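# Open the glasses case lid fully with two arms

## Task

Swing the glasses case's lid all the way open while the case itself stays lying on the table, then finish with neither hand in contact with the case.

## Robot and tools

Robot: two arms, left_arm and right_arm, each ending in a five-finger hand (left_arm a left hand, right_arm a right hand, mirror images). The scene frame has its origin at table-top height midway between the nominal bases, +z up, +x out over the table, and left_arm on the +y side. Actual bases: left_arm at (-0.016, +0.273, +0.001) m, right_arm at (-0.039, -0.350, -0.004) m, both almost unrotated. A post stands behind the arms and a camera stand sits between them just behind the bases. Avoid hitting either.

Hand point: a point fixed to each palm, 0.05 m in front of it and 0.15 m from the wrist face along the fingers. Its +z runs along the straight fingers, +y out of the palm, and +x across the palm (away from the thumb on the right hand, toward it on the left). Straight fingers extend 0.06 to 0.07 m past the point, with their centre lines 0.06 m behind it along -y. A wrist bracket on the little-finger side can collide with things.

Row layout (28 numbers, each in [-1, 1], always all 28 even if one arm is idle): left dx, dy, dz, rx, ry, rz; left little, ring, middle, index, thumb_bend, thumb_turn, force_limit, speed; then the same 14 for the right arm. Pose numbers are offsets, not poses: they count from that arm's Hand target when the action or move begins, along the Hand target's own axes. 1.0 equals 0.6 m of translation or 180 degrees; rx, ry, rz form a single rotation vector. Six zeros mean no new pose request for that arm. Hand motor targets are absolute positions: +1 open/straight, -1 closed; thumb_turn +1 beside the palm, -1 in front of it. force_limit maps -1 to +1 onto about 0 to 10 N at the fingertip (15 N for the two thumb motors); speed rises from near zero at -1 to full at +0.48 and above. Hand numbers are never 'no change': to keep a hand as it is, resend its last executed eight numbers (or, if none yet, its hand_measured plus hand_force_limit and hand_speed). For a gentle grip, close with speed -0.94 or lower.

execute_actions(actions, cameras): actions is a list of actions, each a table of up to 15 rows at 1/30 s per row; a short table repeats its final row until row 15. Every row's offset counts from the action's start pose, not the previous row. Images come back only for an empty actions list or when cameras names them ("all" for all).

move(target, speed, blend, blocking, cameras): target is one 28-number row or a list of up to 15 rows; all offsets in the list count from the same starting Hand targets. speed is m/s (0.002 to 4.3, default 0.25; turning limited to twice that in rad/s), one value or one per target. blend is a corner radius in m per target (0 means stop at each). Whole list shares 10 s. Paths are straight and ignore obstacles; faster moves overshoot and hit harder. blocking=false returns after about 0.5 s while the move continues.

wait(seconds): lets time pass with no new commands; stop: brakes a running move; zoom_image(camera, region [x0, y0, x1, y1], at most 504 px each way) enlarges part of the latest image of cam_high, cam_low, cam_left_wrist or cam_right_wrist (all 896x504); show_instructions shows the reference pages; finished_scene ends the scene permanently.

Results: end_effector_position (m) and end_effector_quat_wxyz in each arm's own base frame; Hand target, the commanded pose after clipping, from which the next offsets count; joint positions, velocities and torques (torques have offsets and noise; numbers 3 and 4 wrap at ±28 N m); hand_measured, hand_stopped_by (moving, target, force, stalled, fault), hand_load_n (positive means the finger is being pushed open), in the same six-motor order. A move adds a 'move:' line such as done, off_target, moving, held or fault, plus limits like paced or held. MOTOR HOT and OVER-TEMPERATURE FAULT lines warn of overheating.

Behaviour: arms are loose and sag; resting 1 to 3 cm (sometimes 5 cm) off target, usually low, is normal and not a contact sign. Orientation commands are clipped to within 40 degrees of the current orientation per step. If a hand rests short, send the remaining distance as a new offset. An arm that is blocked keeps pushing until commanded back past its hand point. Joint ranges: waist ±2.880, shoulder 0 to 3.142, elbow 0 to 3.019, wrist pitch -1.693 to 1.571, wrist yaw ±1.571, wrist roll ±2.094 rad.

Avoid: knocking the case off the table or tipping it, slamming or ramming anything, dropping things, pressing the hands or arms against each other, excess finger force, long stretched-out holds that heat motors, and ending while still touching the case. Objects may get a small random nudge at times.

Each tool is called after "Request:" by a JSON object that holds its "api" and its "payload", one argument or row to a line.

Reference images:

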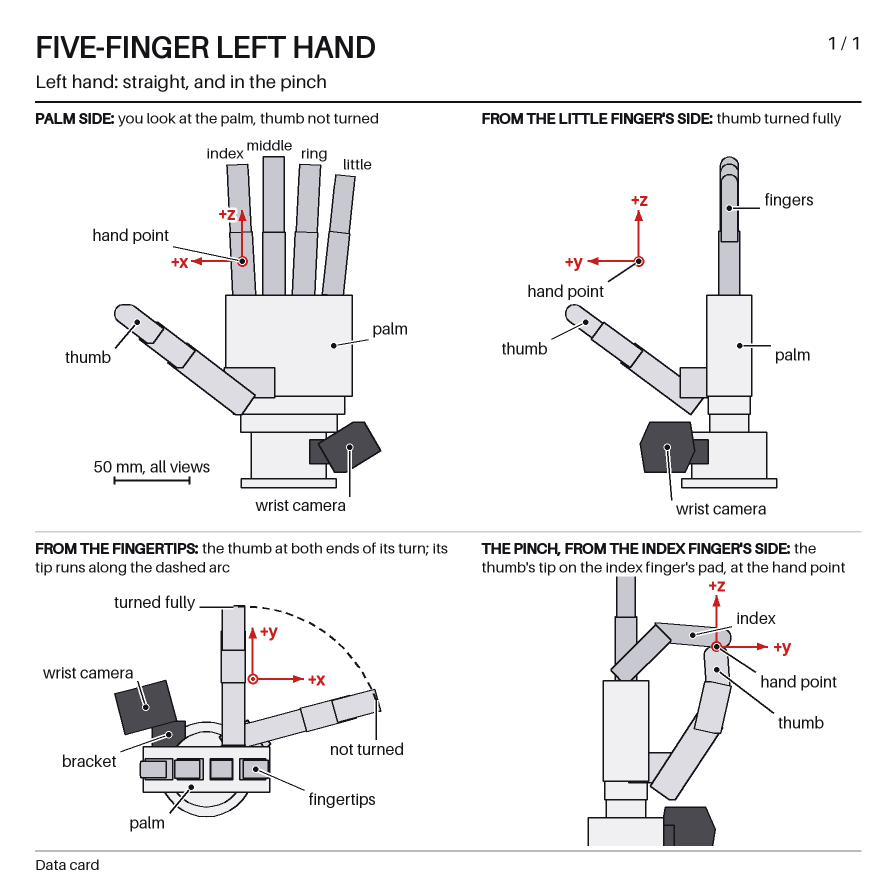

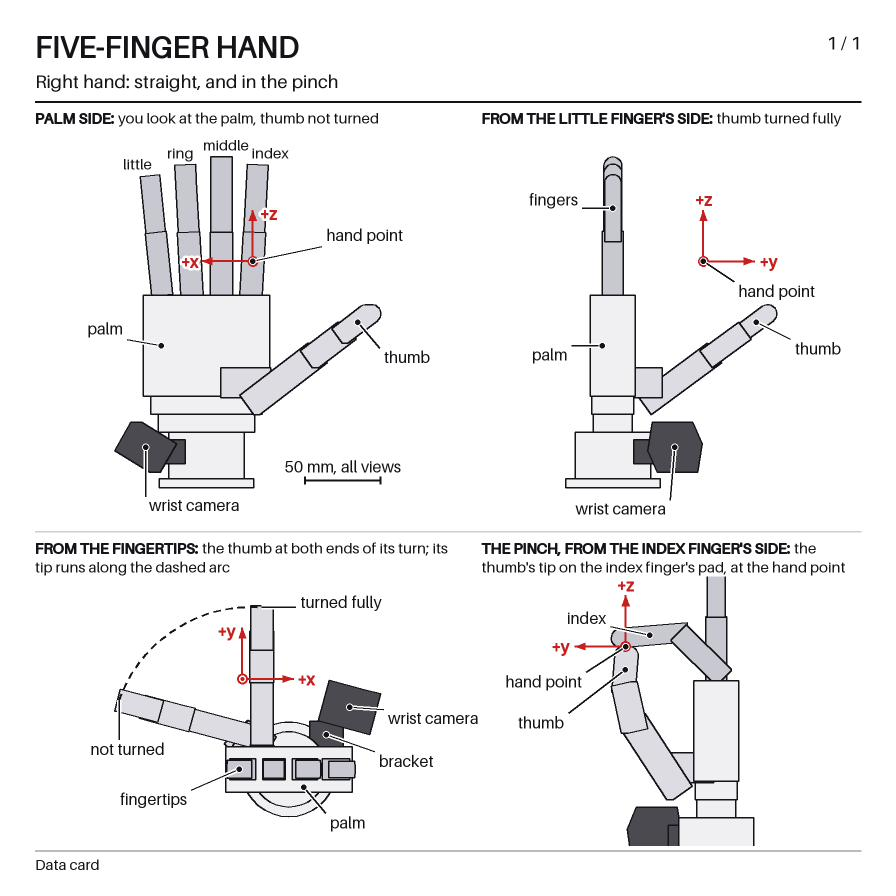

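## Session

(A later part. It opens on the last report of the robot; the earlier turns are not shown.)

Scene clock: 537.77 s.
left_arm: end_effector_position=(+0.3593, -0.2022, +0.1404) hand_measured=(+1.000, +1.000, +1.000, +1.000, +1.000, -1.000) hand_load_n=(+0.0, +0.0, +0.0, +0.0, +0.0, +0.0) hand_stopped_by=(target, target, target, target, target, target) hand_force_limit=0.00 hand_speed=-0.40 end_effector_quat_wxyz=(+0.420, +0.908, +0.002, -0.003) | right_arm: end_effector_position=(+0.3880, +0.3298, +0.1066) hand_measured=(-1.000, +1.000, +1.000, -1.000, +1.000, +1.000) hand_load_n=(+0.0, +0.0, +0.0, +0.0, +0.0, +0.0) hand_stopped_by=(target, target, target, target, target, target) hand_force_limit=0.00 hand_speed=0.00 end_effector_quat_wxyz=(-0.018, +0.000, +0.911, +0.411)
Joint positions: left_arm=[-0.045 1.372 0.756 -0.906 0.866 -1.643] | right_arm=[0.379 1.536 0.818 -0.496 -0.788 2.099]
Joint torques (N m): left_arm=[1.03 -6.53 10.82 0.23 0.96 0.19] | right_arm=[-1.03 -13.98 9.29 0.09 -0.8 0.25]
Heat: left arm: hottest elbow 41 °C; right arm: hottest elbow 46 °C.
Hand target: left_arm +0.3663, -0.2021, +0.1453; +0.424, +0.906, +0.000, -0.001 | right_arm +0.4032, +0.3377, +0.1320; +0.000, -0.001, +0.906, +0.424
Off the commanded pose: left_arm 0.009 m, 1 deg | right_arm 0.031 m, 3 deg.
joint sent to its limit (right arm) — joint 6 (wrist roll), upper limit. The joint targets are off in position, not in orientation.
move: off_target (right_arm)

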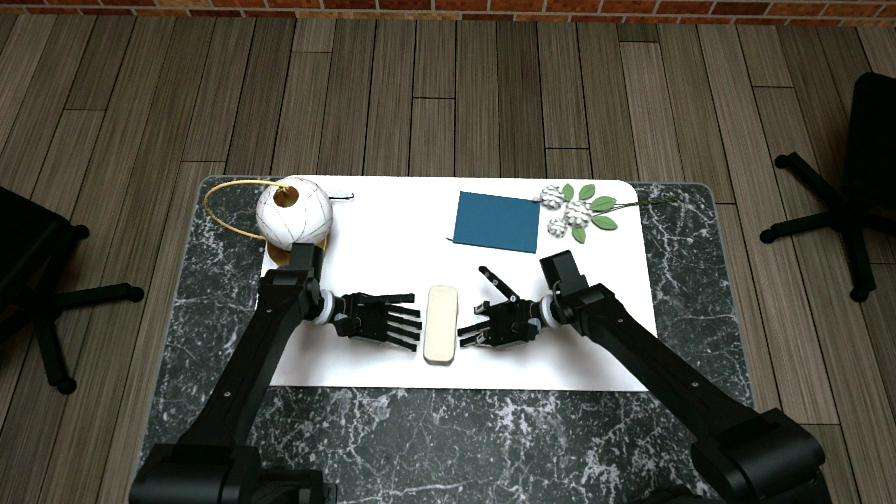

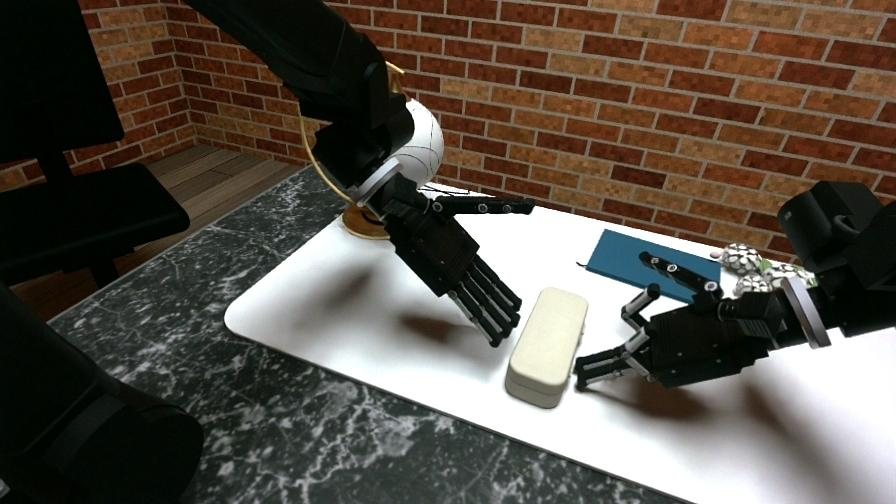

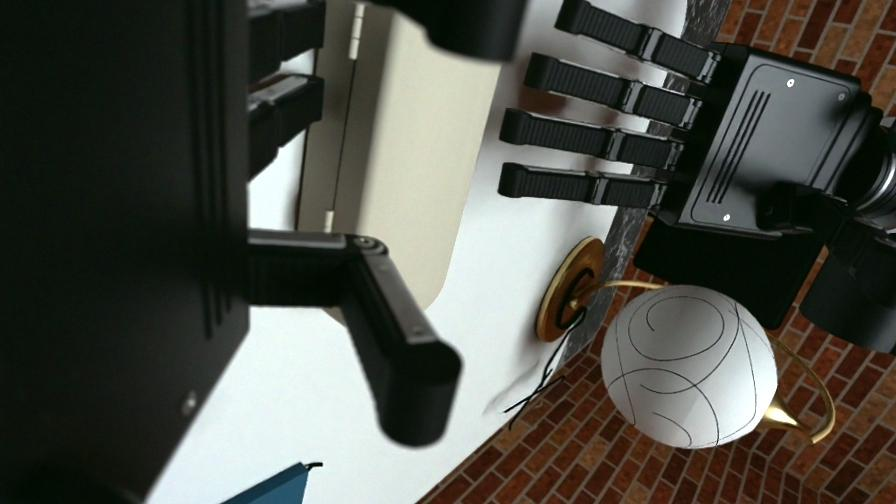

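Request:
{"api": "move", "payload": {
  "target": [0,0,0,0,0,0, 1,1,1,1,1,-1,0,-0.4, -0.012,0.0103,-0.0085,0,0.034,-0.028, -1,1,1,-1,1,1,0,0],
  "speed": 0.03,
  "cameras": ["cam_high","cam_low","cam_right_wrist"]
}}

Request:
{"api": "zoom_image", "payload": {
  "camera": "cam_low",
  "region": [430, 260, 670, 430]
}}

Request:
{"api": "zoom_image", "payload": {
  "camera": "cam_high",
  "region": [380, 270, 520, 380]
}}

Request:
{"api": "zoom_image", "payload": {
  "camera": "cam_right_wrist",
  "region": [240, 0, 600, 320]
}}

Scene clock: 554.93 s.
left_arm: end_effector_position=(+0.3593, -0.2022, +0.1404) hand_measured=(+1.000, +1.000, +1.000, +1.000, +1.000, -1.000) hand_load_n=(+0.0, +0.0, +0.5, +0.0, +0.0, +0.0) hand_stopped_by=(target, target, target, target, target, target) hand_force_limit=0.00 hand_speed=-0.40 end_effector_quat_wxyz=(+0.420, +0.908, +0.002, -0.003) | right_arm: end_effector_position=(+0.3968, +0.3323, +0.1242) hand_measured=(-1.000, +1.000, +1.000, -1.000, +1.000, +1.000) hand_load_n=(+0.5, +0.0, +0.0, +0.0, +0.0, +0.0) hand_stopped_by=(target, target, target, target, target, target) hand_force_limit=0.00 hand_speed=0.00 end_effector_quat_wxyz=(-0.046, -0.046, +0.908, +0.414)
Joint positions: left_arm=[-0.045 1.372 0.756 -0.906 0.866 -1.643] | right_arm=[0.353 1.588 0.946 -0.71 -0.839 1.92]
Joint torques (N m): left_arm=[1.73 -6.83 10.88 0.1 1.03 0.18] | right_arm=[-1.44 -13.1 9.42 -0.13 -0.92 -0.15]
Heat: left arm: hottest elbow 41 °C; right arm: hottest elbow 46 °C.
Hand target: left_arm +0.3663, -0.2021, +0.1453; +0.424, +0.906, +0.000, -0.001 | right_arm +0.4104, +0.3377, +0.1400; -0.029, -0.063, +0.903, +0.423
Off the commanded pose: left_arm 0.009 m, 1 deg | right_arm 0.022 m, 3 deg.
move: off_target (right_arm)

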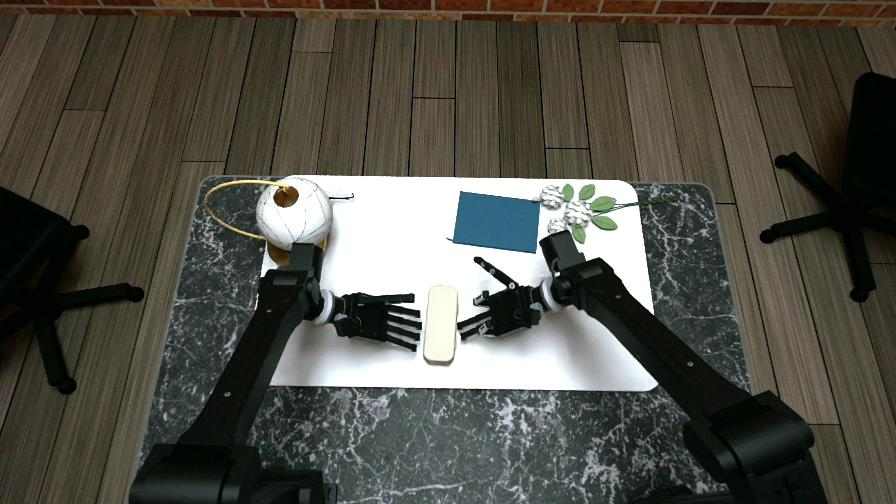

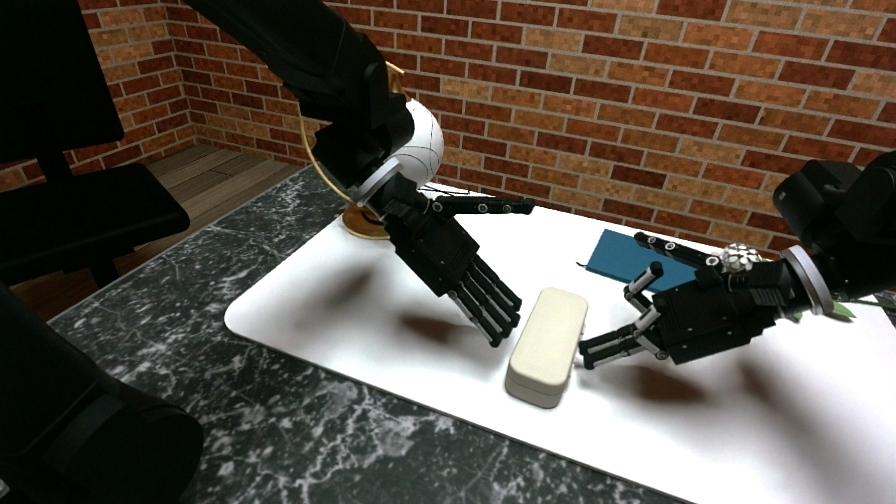

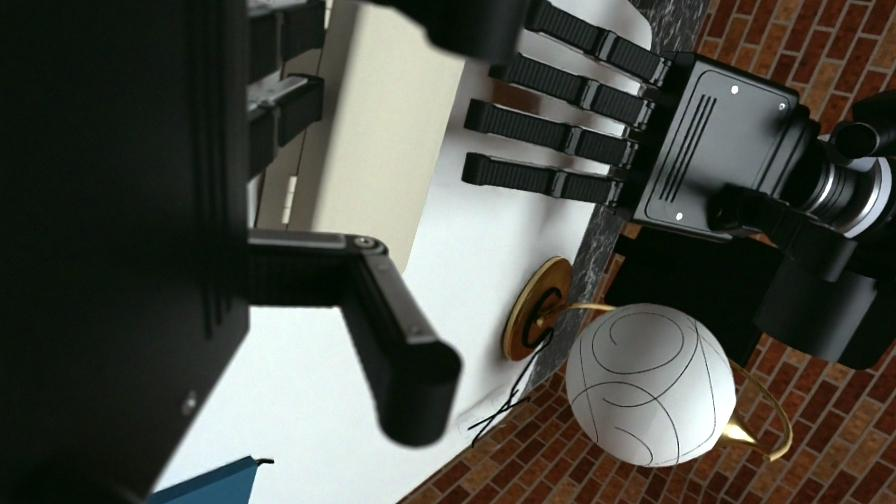

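Scaled by 2.100 from the camera's image (finer frame: 1280x720).

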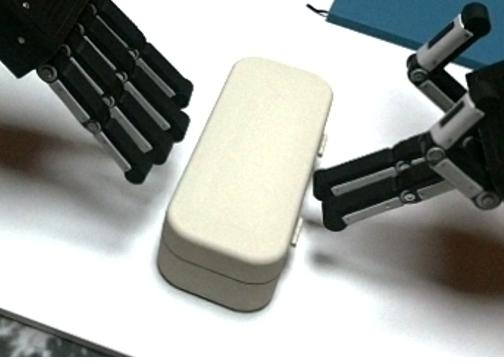

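Scaled by 3.600 from the camera's image (finer frame: 1280x720).

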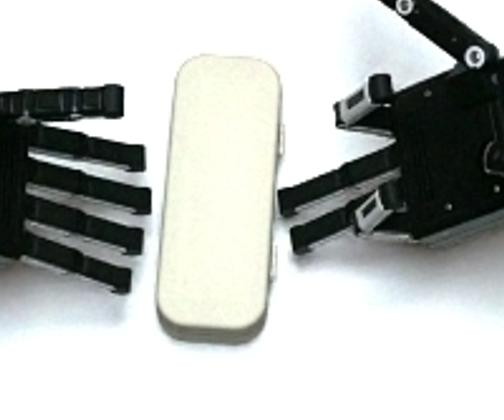

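Scaled by 1.400 from the camera's image (finer frame: 1280x720).

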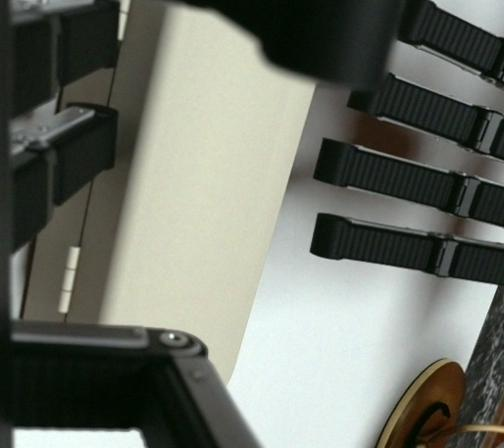

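Request:
{"api": "move", "payload": {
  "target": [0,-0.018,0.0149,0,0,0, 1,1,1,1,1,-1,0,-0.4, 0,-0.0005,0.0177,0,0,0, -1,1,1,-1,1,1,0,0],
  "speed": 0.03,
  "cameras": ["cam_high","cam_low","cam_right_wrist"]
}}

Request:
{"api": "zoom_image", "payload": {
  "camera": "cam_low",
  "region": [430, 260, 670, 430]
}}

Request:
{"api": "zoom_image", "payload": {
  "camera": "cam_high",
  "region": [380, 270, 520, 380]
}}

Scene clock: 571.27 s.
left_arm: end_effector_position=(+0.3612, -0.2023, +0.1314) hand_measured=(+1.000, +1.000, +1.000, +1.000, +1.000, -1.000) hand_load_n=(+0.5, +0.0, +0.0, +0.0, +0.0, +0.0) hand_stopped_by=(target, target, target, target, target, target) hand_force_limit=0.00 hand_speed=-0.40 end_effector_quat_wxyz=(+0.420, +0.908, +0.005, -0.009) | right_arm: end_effector_position=(+0.3978, +0.3334, +0.1194) hand_measured=(-1.000, +1.000, +1.000, -1.000, +1.000, +1.000) hand_load_n=(+0.0, +0.0, +0.0, +0.0, +0.0, +0.0) hand_stopped_by=(target, target, target, target, target, target) hand_force_limit=0.00 hand_speed=0.00 end_effector_quat_wxyz=(-0.047, -0.046, +0.908, +0.414)
Joint positions: left_arm=[-0.045 1.4 0.756 -0.894 0.866 -1.642] | right_arm=[0.354 1.6 0.946 -0.7 -0.839 1.92]
Joint torques (N m): left_arm=[1.9 -7.47 9.07 1.33 0.95 0.18] | right_arm=[-0.21 -13.22 8.9 0.9 -0.78 0.09]
Heat: left arm: hottest elbow 40 °C; right arm: hottest elbow 44 °C.
Hand target: left_arm +0.3663, -0.2020, +0.1313; +0.424, +0.906, +0.000, -0.001 | right_arm +0.4093, +0.3456, +0.1330; -0.029, -0.063, +0.903, +0.423
Off the commanded pose: left_arm 0.005 m, 1 deg | right_arm 0.022 m, 3 deg.
move: off_target (right_arm)

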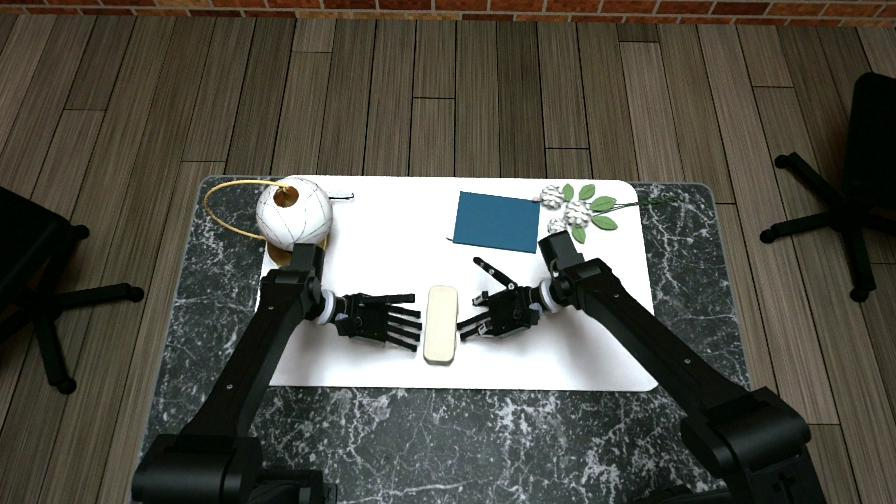

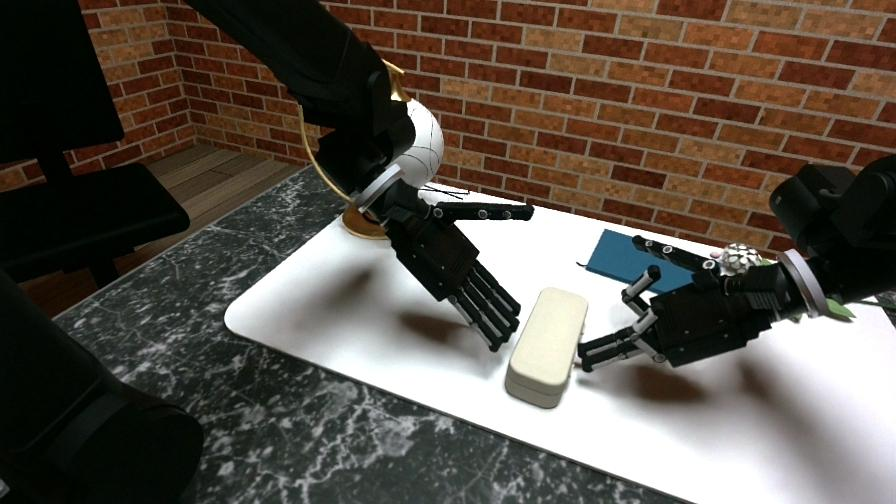

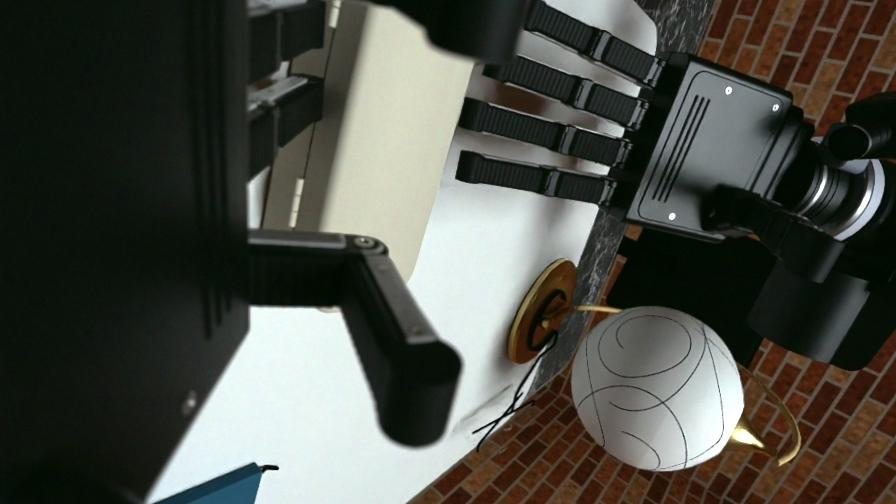

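Scaled by 2.100 from the camera's image (finer frame: 1280x720).

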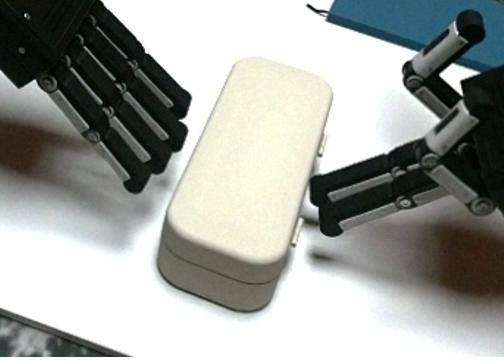

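Scaled by 3.600 from the camera's image (finer frame: 1280x720).

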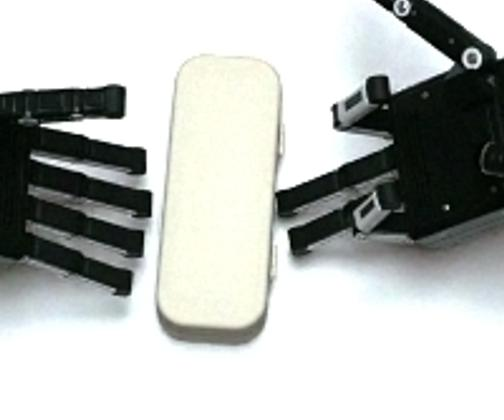

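Request:
{"api": "move", "payload": {
  "target": [
    [0,-0.0064,0.0053,0,0,0, 1,1,1,1,1,-1,0,-0.4, 0,0.0021,0.0026,0,0,0, -1,1,1,-1,1,1,0,0],
    [0,0.0085,0.0233,0,0,0, 1,1,1,1,1,-1,0,-0.4, 0,0.0021,0.0026,0,0,0, -1,1,1,-1,1,1,0,0]
  ],
  "speed": 0.03,
  "cameras": ["cam_high","cam_low","cam_left_wrist"]
}}

Request:
{"api": "zoom_image", "payload": {
  "camera": "cam_low",
  "region": [430, 260, 670, 430]
}}

Request:
{"api": "zoom_image", "payload": {
  "camera": "cam_high",
  "region": [380, 270, 520, 380]
}}

Scene clock: 584.63 s.
left_arm: end_effector_position=(+0.3656, -0.2086, +0.1271) hand_measured=(+1.000, +1.000, +1.000, +1.000, +1.000, -1.000) hand_load_n=(+0.0, +0.0, +0.0, +0.0, +0.0, -0.5) hand_stopped_by=(target, target, target, target, target, target) hand_force_limit=0.00 hand_speed=-0.40 end_effector_quat_wxyz=(+0.421, +0.907, +0.004, -0.002) | right_arm: end_effector_position=(+0.3977, +0.3342, +0.1189) hand_measured=(-1.000, +1.000, +1.000, -1.000, +1.000, +1.000) hand_load_n=(+0.0, +0.0, +0.0, +0.0, +0.0, +0.0) hand_stopped_by=(target, target, target, target, target, target) hand_force_limit=0.00 hand_speed=0.00 end_effector_quat_wxyz=(-0.046, -0.047, +0.908, +0.414)
Joint positions: left_arm=[-0.063 1.409 0.748 -0.835 0.866 -1.678] | right_arm=[0.356 1.602 0.946 -0.697 -0.839 1.92]
Joint velocities: left_arm=[-0.015 0.005 -0.007 0.007 -0.037 0.168] | right_arm=[within noise]
Joint torques (N m): left_arm=[-0.21 -8.23 8.36 1.4 0.81 -0.06] | right_arm=[-0.09 -13.27 8.91 0.95 -0.74 0.15]
Heat: left arm: hottest elbow 40 °C; right arm: hottest elbow 44 °C.
Hand target: left_arm +0.3662, -0.2160, +0.1263; +0.424, +0.906, +0.000, -0.001 | right_arm +0.4090, +0.3476, +0.1329; -0.029, -0.063, +0.903, +0.423
Off the commanded pose: left_arm 0.008 m, 1 deg | right_arm 0.022 m, 3 deg.
move: off_target (right_arm)

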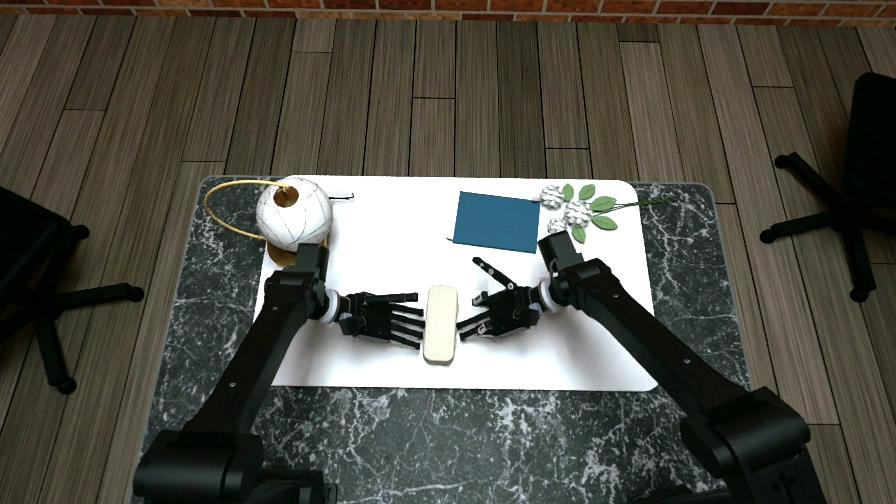

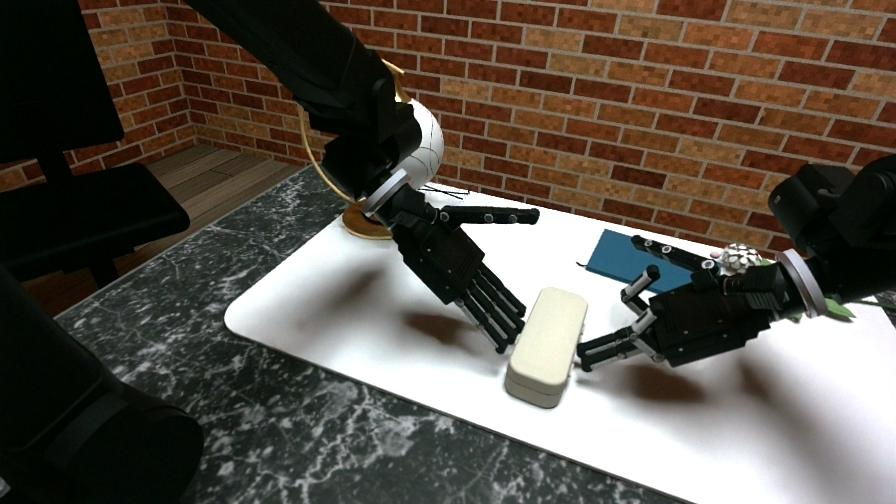

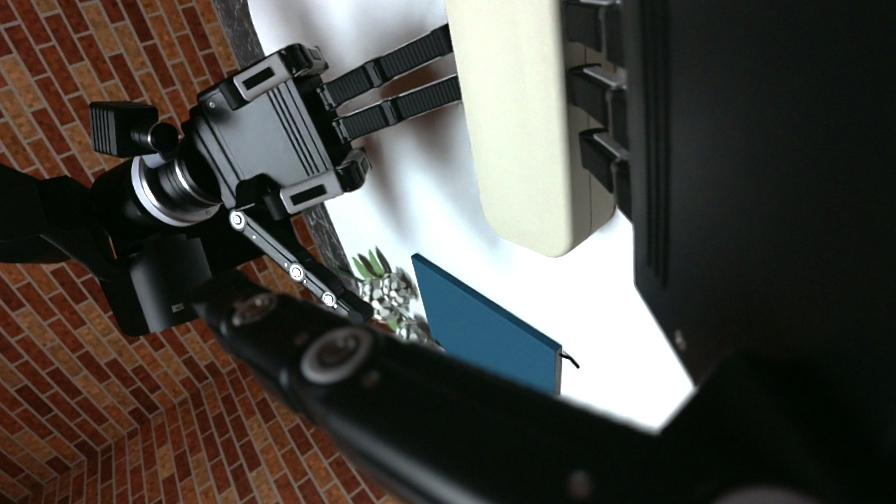

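Scaled by 2.100 from the camera's image (finer frame: 1280x720).

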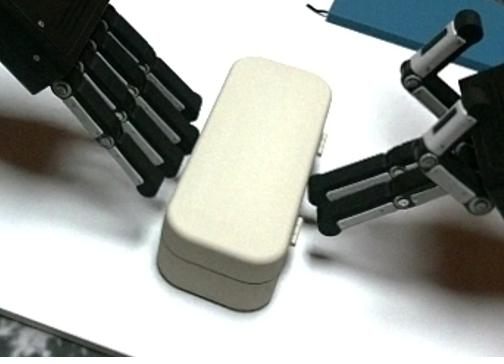

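Scaled by 3.600 from the camera's image (finer frame: 1280x720).

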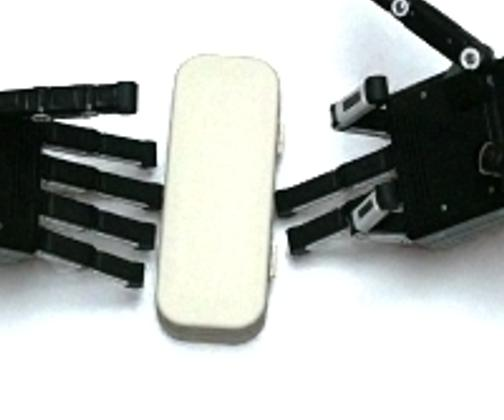

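Request:
{"api": "move", "payload": {
  "target": [
    [0,0.0053,0.0064,0,0,0, 1,1,1,1,1,-1,0,-0.4, 0,0,0,0,0,0, -1,1,1,-1,1,1,0,0],
    [0,0.0181,-0.0043,0,0,0, 1,1,1,1,1,-1,0,-0.4, 0,0,0,0,0,0, -1,1,1,-1,1,1,0,0]
  ],
  "speed": 0.03,
  "cameras": ["cam_high","cam_low","cam_left_wrist"]
}}

Request:
{"api": "zoom_image", "payload": {
  "camera": "cam_low",
  "region": [430, 260, 670, 430]
}}

Request:
{"api": "zoom_image", "payload": {
  "camera": "cam_high",
  "region": [380, 270, 520, 380]
}}

Scene clock: 594.30 s.
left_arm: end_effector_position=(+0.3668, -0.2093, +0.1265) hand_measured=(+1.000, +1.000, +1.000, +1.000, +1.000, -1.000) hand_load_n=(+0.0, +0.0, +0.0, +0.0, +0.0, +0.0) hand_stopped_by=(target, target, target, target, target, target) hand_force_limit=0.00 hand_speed=-0.40 end_effector_quat_wxyz=(+0.418, +0.908, +0.011, -0.002) | right_arm: end_effector_position=(+0.3977, +0.3342, +0.1189) hand_measured=(-1.000, +1.000, +1.000, -1.000, +1.000, +1.000) hand_load_n=(+0.5, +0.0, +0.0, +0.0, +0.0, +0.0) hand_stopped_by=(target, target, target, target, target, target) hand_force_limit=0.00 hand_speed=0.00 end_effector_quat_wxyz=(-0.046, -0.047, +0.908, +0.414)
Joint positions: left_arm=[-0.068 1.405 0.745 -0.825 0.86 -1.703] | right_arm=[0.356 1.602 0.946 -0.697 -0.839 1.92]
Joint torques (N m): left_arm=[-0.91 -9.99 9.61 0.53 1.01 0] | right_arm=[-0.09 -13.27 8.9 0.96 -0.75 0.15]
Heat: left arm: hottest elbow 40 °C; right arm: hottest elbow 44 °C.
Hand target: left_arm +0.3662, -0.2210, +0.1363; +0.424, +0.906, +0.000, -0.001 | right_arm +0.4090, +0.3476, +0.1329; -0.029, -0.063, +0.903, +0.423
Off the commanded pose: left_arm 0.015 m, 1 deg | right_arm 0.022 m, 3 deg.
move: off_target (left_arm)

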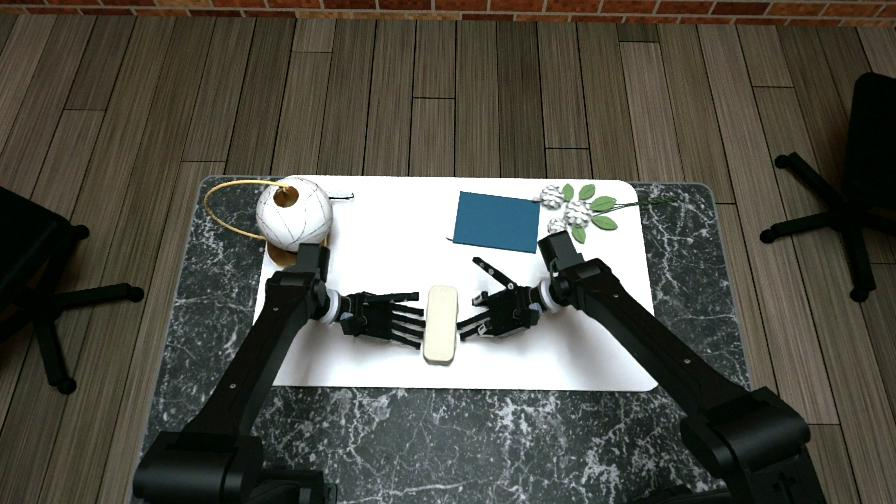

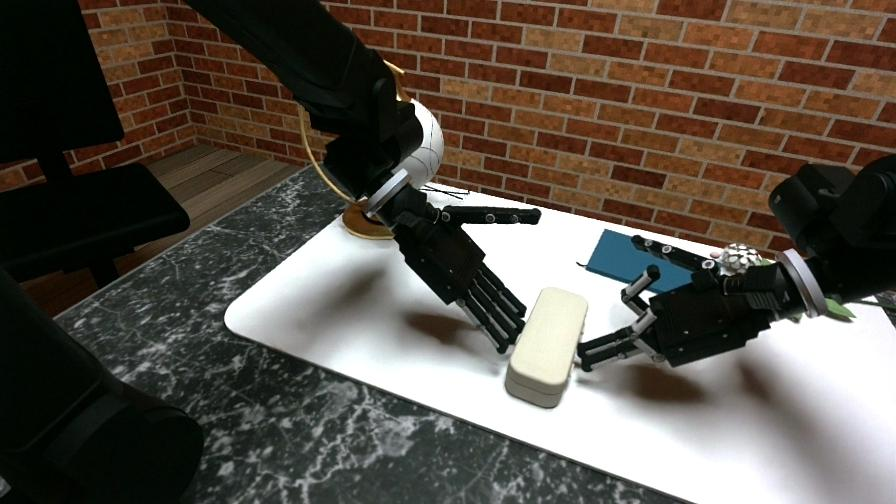

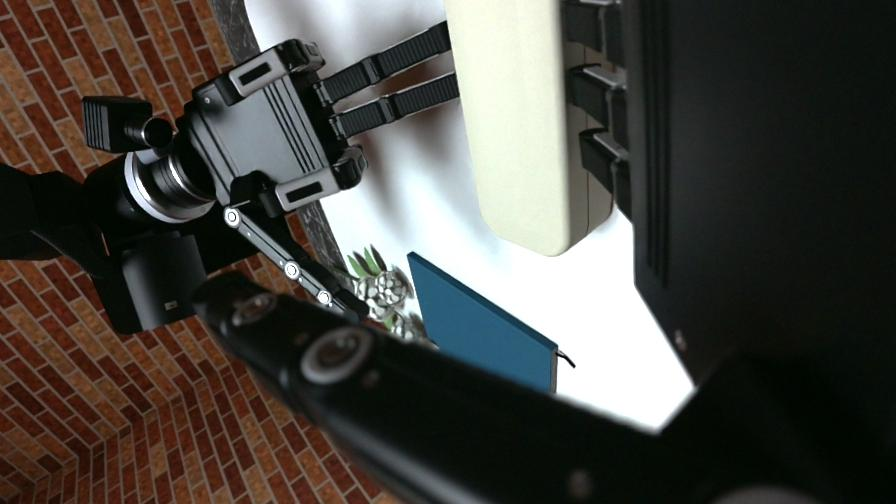

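Scaled by 2.100 from the camera's image (finer frame: 1280x720).

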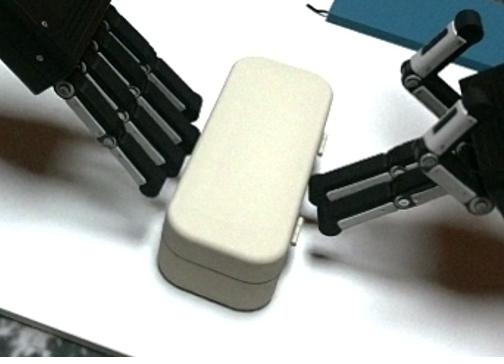

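Scaled by 3.600 from the camera's image (finer frame: 1280x720).

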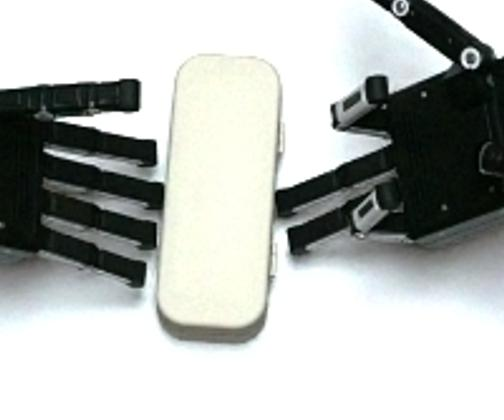

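Request:
{"api": "move", "payload": {
  "target": [0,0.0135,-0.0047,0,0,0, 1,1,1,1,1,-1,0,-0.4, 0,0,0,0,0,0, -1,1,1,-1,1,1,0,0],
  "speed": 0.03,
  "cameras": ["cam_high","cam_low","cam_left_wrist"]
}}

Request:
{"api": "zoom_image", "payload": {
  "camera": "cam_low",
  "region": [430, 260, 670, 430]
}}

Request:
{"api": "zoom_image", "payload": {
  "camera": "cam_left_wrist",
  "region": [400, 0, 660, 280]
}}

Scene clock: 602.37 s.
left_arm: end_effector_position=(+0.3657, -0.2119, +0.1308) hand_measured=(+1.000, +1.000, +1.000, +1.000, +1.000, -1.000) hand_load_n=(-0.5, +0.0, +0.0, +0.0, +0.0, +0.0) hand_stopped_by=(target, target, target, target, target, target) hand_force_limit=0.00 hand_speed=-0.40 end_effector_quat_wxyz=(+0.417, +0.909, +0.014, -0.003) | right_arm: end_effector_position=(+0.3983, +0.3335, +0.1187) hand_measured=(-1.000, +1.000, +1.000, -1.000, +1.000, +1.000) hand_load_n=(+0.0, +0.0, +0.0, -0.5, +0.0, +0.5) hand_stopped_by=(target, target, target, target, target, target) hand_force_limit=0.00 hand_speed=0.00 end_effector_quat_wxyz=(-0.046, -0.047, +0.908, +0.413)
Joint positions: left_arm=[-0.077 1.389 0.745 -0.828 0.857 -1.724] | right_arm=[0.354 1.602 0.946 -0.697 -0.837 1.92]
Joint torques (N m): left_arm=[-0.91 -9.11 10.48 0.23 1.16 -0.04] | right_arm=[0.03 -13.22 8.91 0.96 -0.79 0.15]
Heat: left arm: hottest elbow 40 °C; right arm: hottest elbow 44 °C.
Hand target: left_arm +0.3663, -0.2240, +0.1443; +0.424, +0.906, +0.000, -0.001 | right_arm +0.4090, +0.3476, +0.1329; -0.029, -0.063, +0.903, +0.423
Off the commanded pose: left_arm 0.018 m, 2 deg | right_arm 0.023 m, 3 deg.
move: off_target (left_arm)

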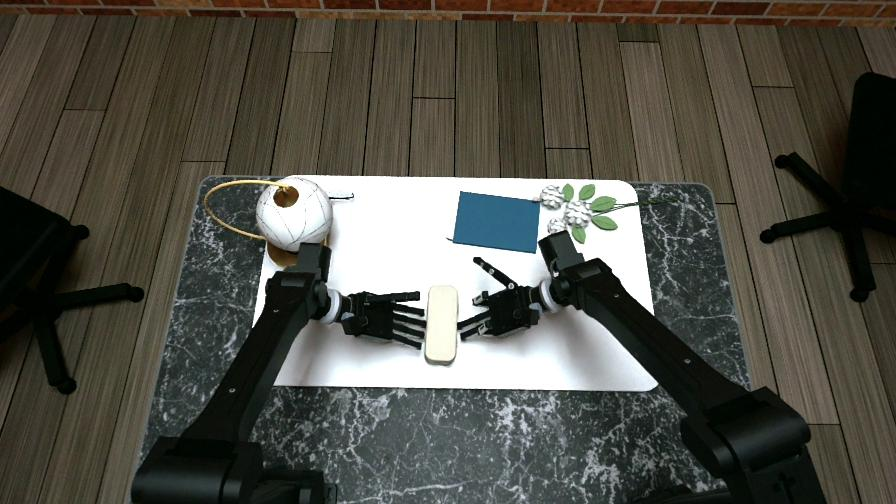

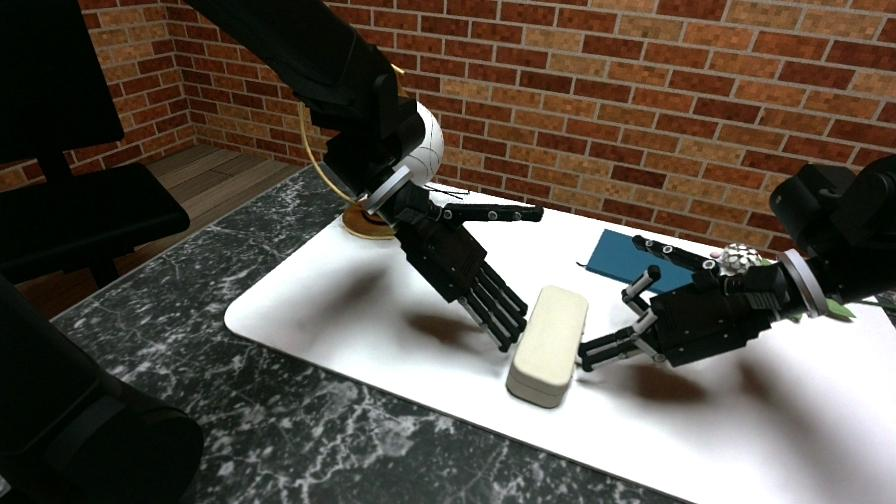

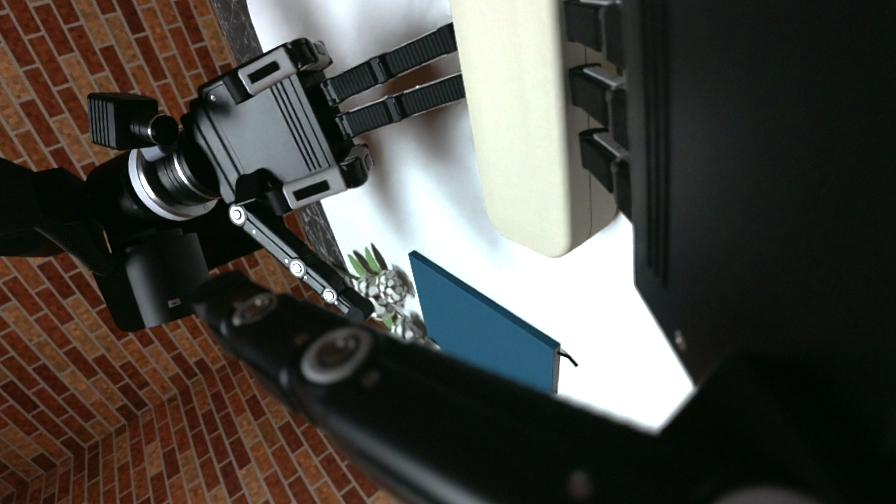

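Scaled by 2.100 from the camera's image (finer frame: 1280x720).

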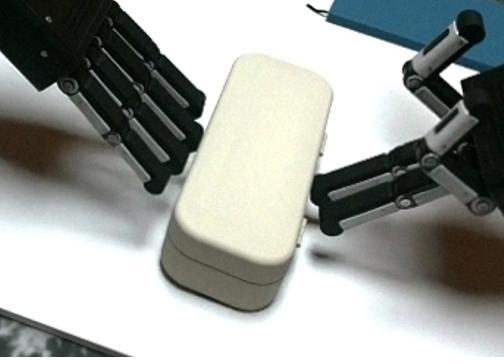

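Scaled by 1.800 from the camera's image (finer frame: 1280x720).

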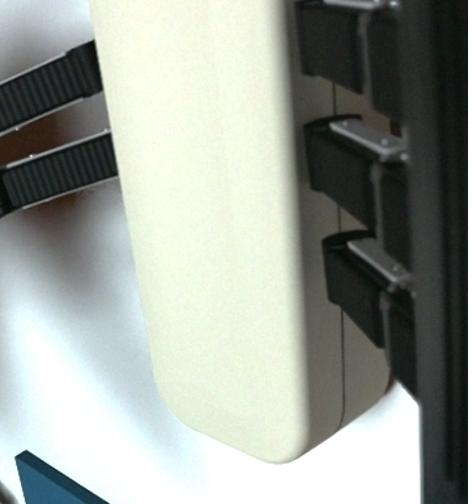

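Request:
{"api": "move", "payload": {
  "target": [
    [0,-0.0154,0.0128,0,0,0, 1,1,1,1,1,-1,0,-0.4, 0,0,0,0,0,0, -1,1,1,-1,1,1,0,0],
    [0,-0.0581,-0.0385,0,0,0, 1,1,1,1,1,-1,0,-0.4, 0,0,0,0,0,0, -1,1,1,-1,1,1,0,0],
    [-0.15,-0.0196,-0.0705,0,0,0, 1,1,1,1,1,-1,0,-0.4, 0.011,0.075,-0.170,0,0,0, -1,1,1,-1,1,1,0,0]
  ],
  "speed": [0.03,0.06,0.1],
  "cameras": ["cam_high","cam_low"]
}}

Scene clock: 824.60 s.
left_arm: end_effector_position=(+0.2771, -0.1869, +0.1591) hand_measured=(+1.000, +1.000, +1.000, +1.000, +1.000, -1.000) hand_load_n=(+0.0, +0.0, +0.0, +0.0, +0.0, +0.0) hand_stopped_by=(target, target, target, target, target, target) hand_force_limit=0.00 hand_speed=-0.40 end_effector_quat_wxyz=(+0.421, +0.907, -0.002, -0.005) | right_arm: end_effector_position=(+0.3988, +0.2946, +0.2073) hand_measured=(-1.000, +1.000, +1.000, -1.000, +1.000, +1.000) hand_load_n=(+0.0, +0.0, +0.0, +0.0, +0.0, -0.5) hand_stopped_by=(target, target, target, target, target, target) hand_force_limit=0.00 hand_speed=0.00 end_effector_quat_wxyz=(-0.055, -0.043, +0.908, +0.413)
Joint positions: left_arm=[0.004 1.119 0.604 -1.078 0.869 -1.551] | right_arm=[0.264 1.472 1.069 -1.069 -0.855 1.785]
Joint torques (N m): left_arm=[2.02 -5.07 8.96 -0.16 0.96 0.12] | right_arm=[-1.32 -13.74 10.37 -0.31 -0.94 -0.15]
Heat: left arm: hottest elbow 40 °C; right arm: hottest elbow 45 °C.
Hand target: left_arm +0.2763, -0.1839, +0.1625; +0.424, +0.906, +0.000, -0.001 | right_arm +0.4093, +0.2976, +0.2328; -0.029, -0.063, +0.903, +0.423
Off the commanded pose: left_arm 0.005 m, 1 deg | right_arm 0.028 m, 4 deg.
move: off_target (right_arm)

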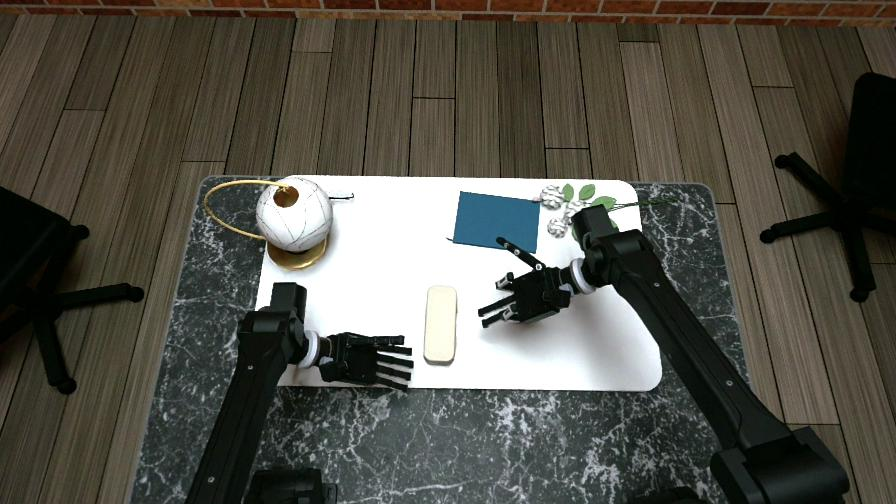

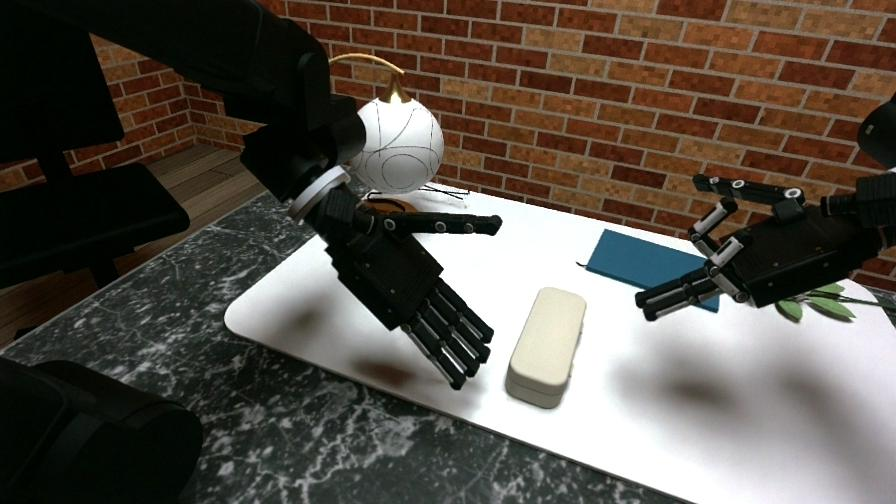

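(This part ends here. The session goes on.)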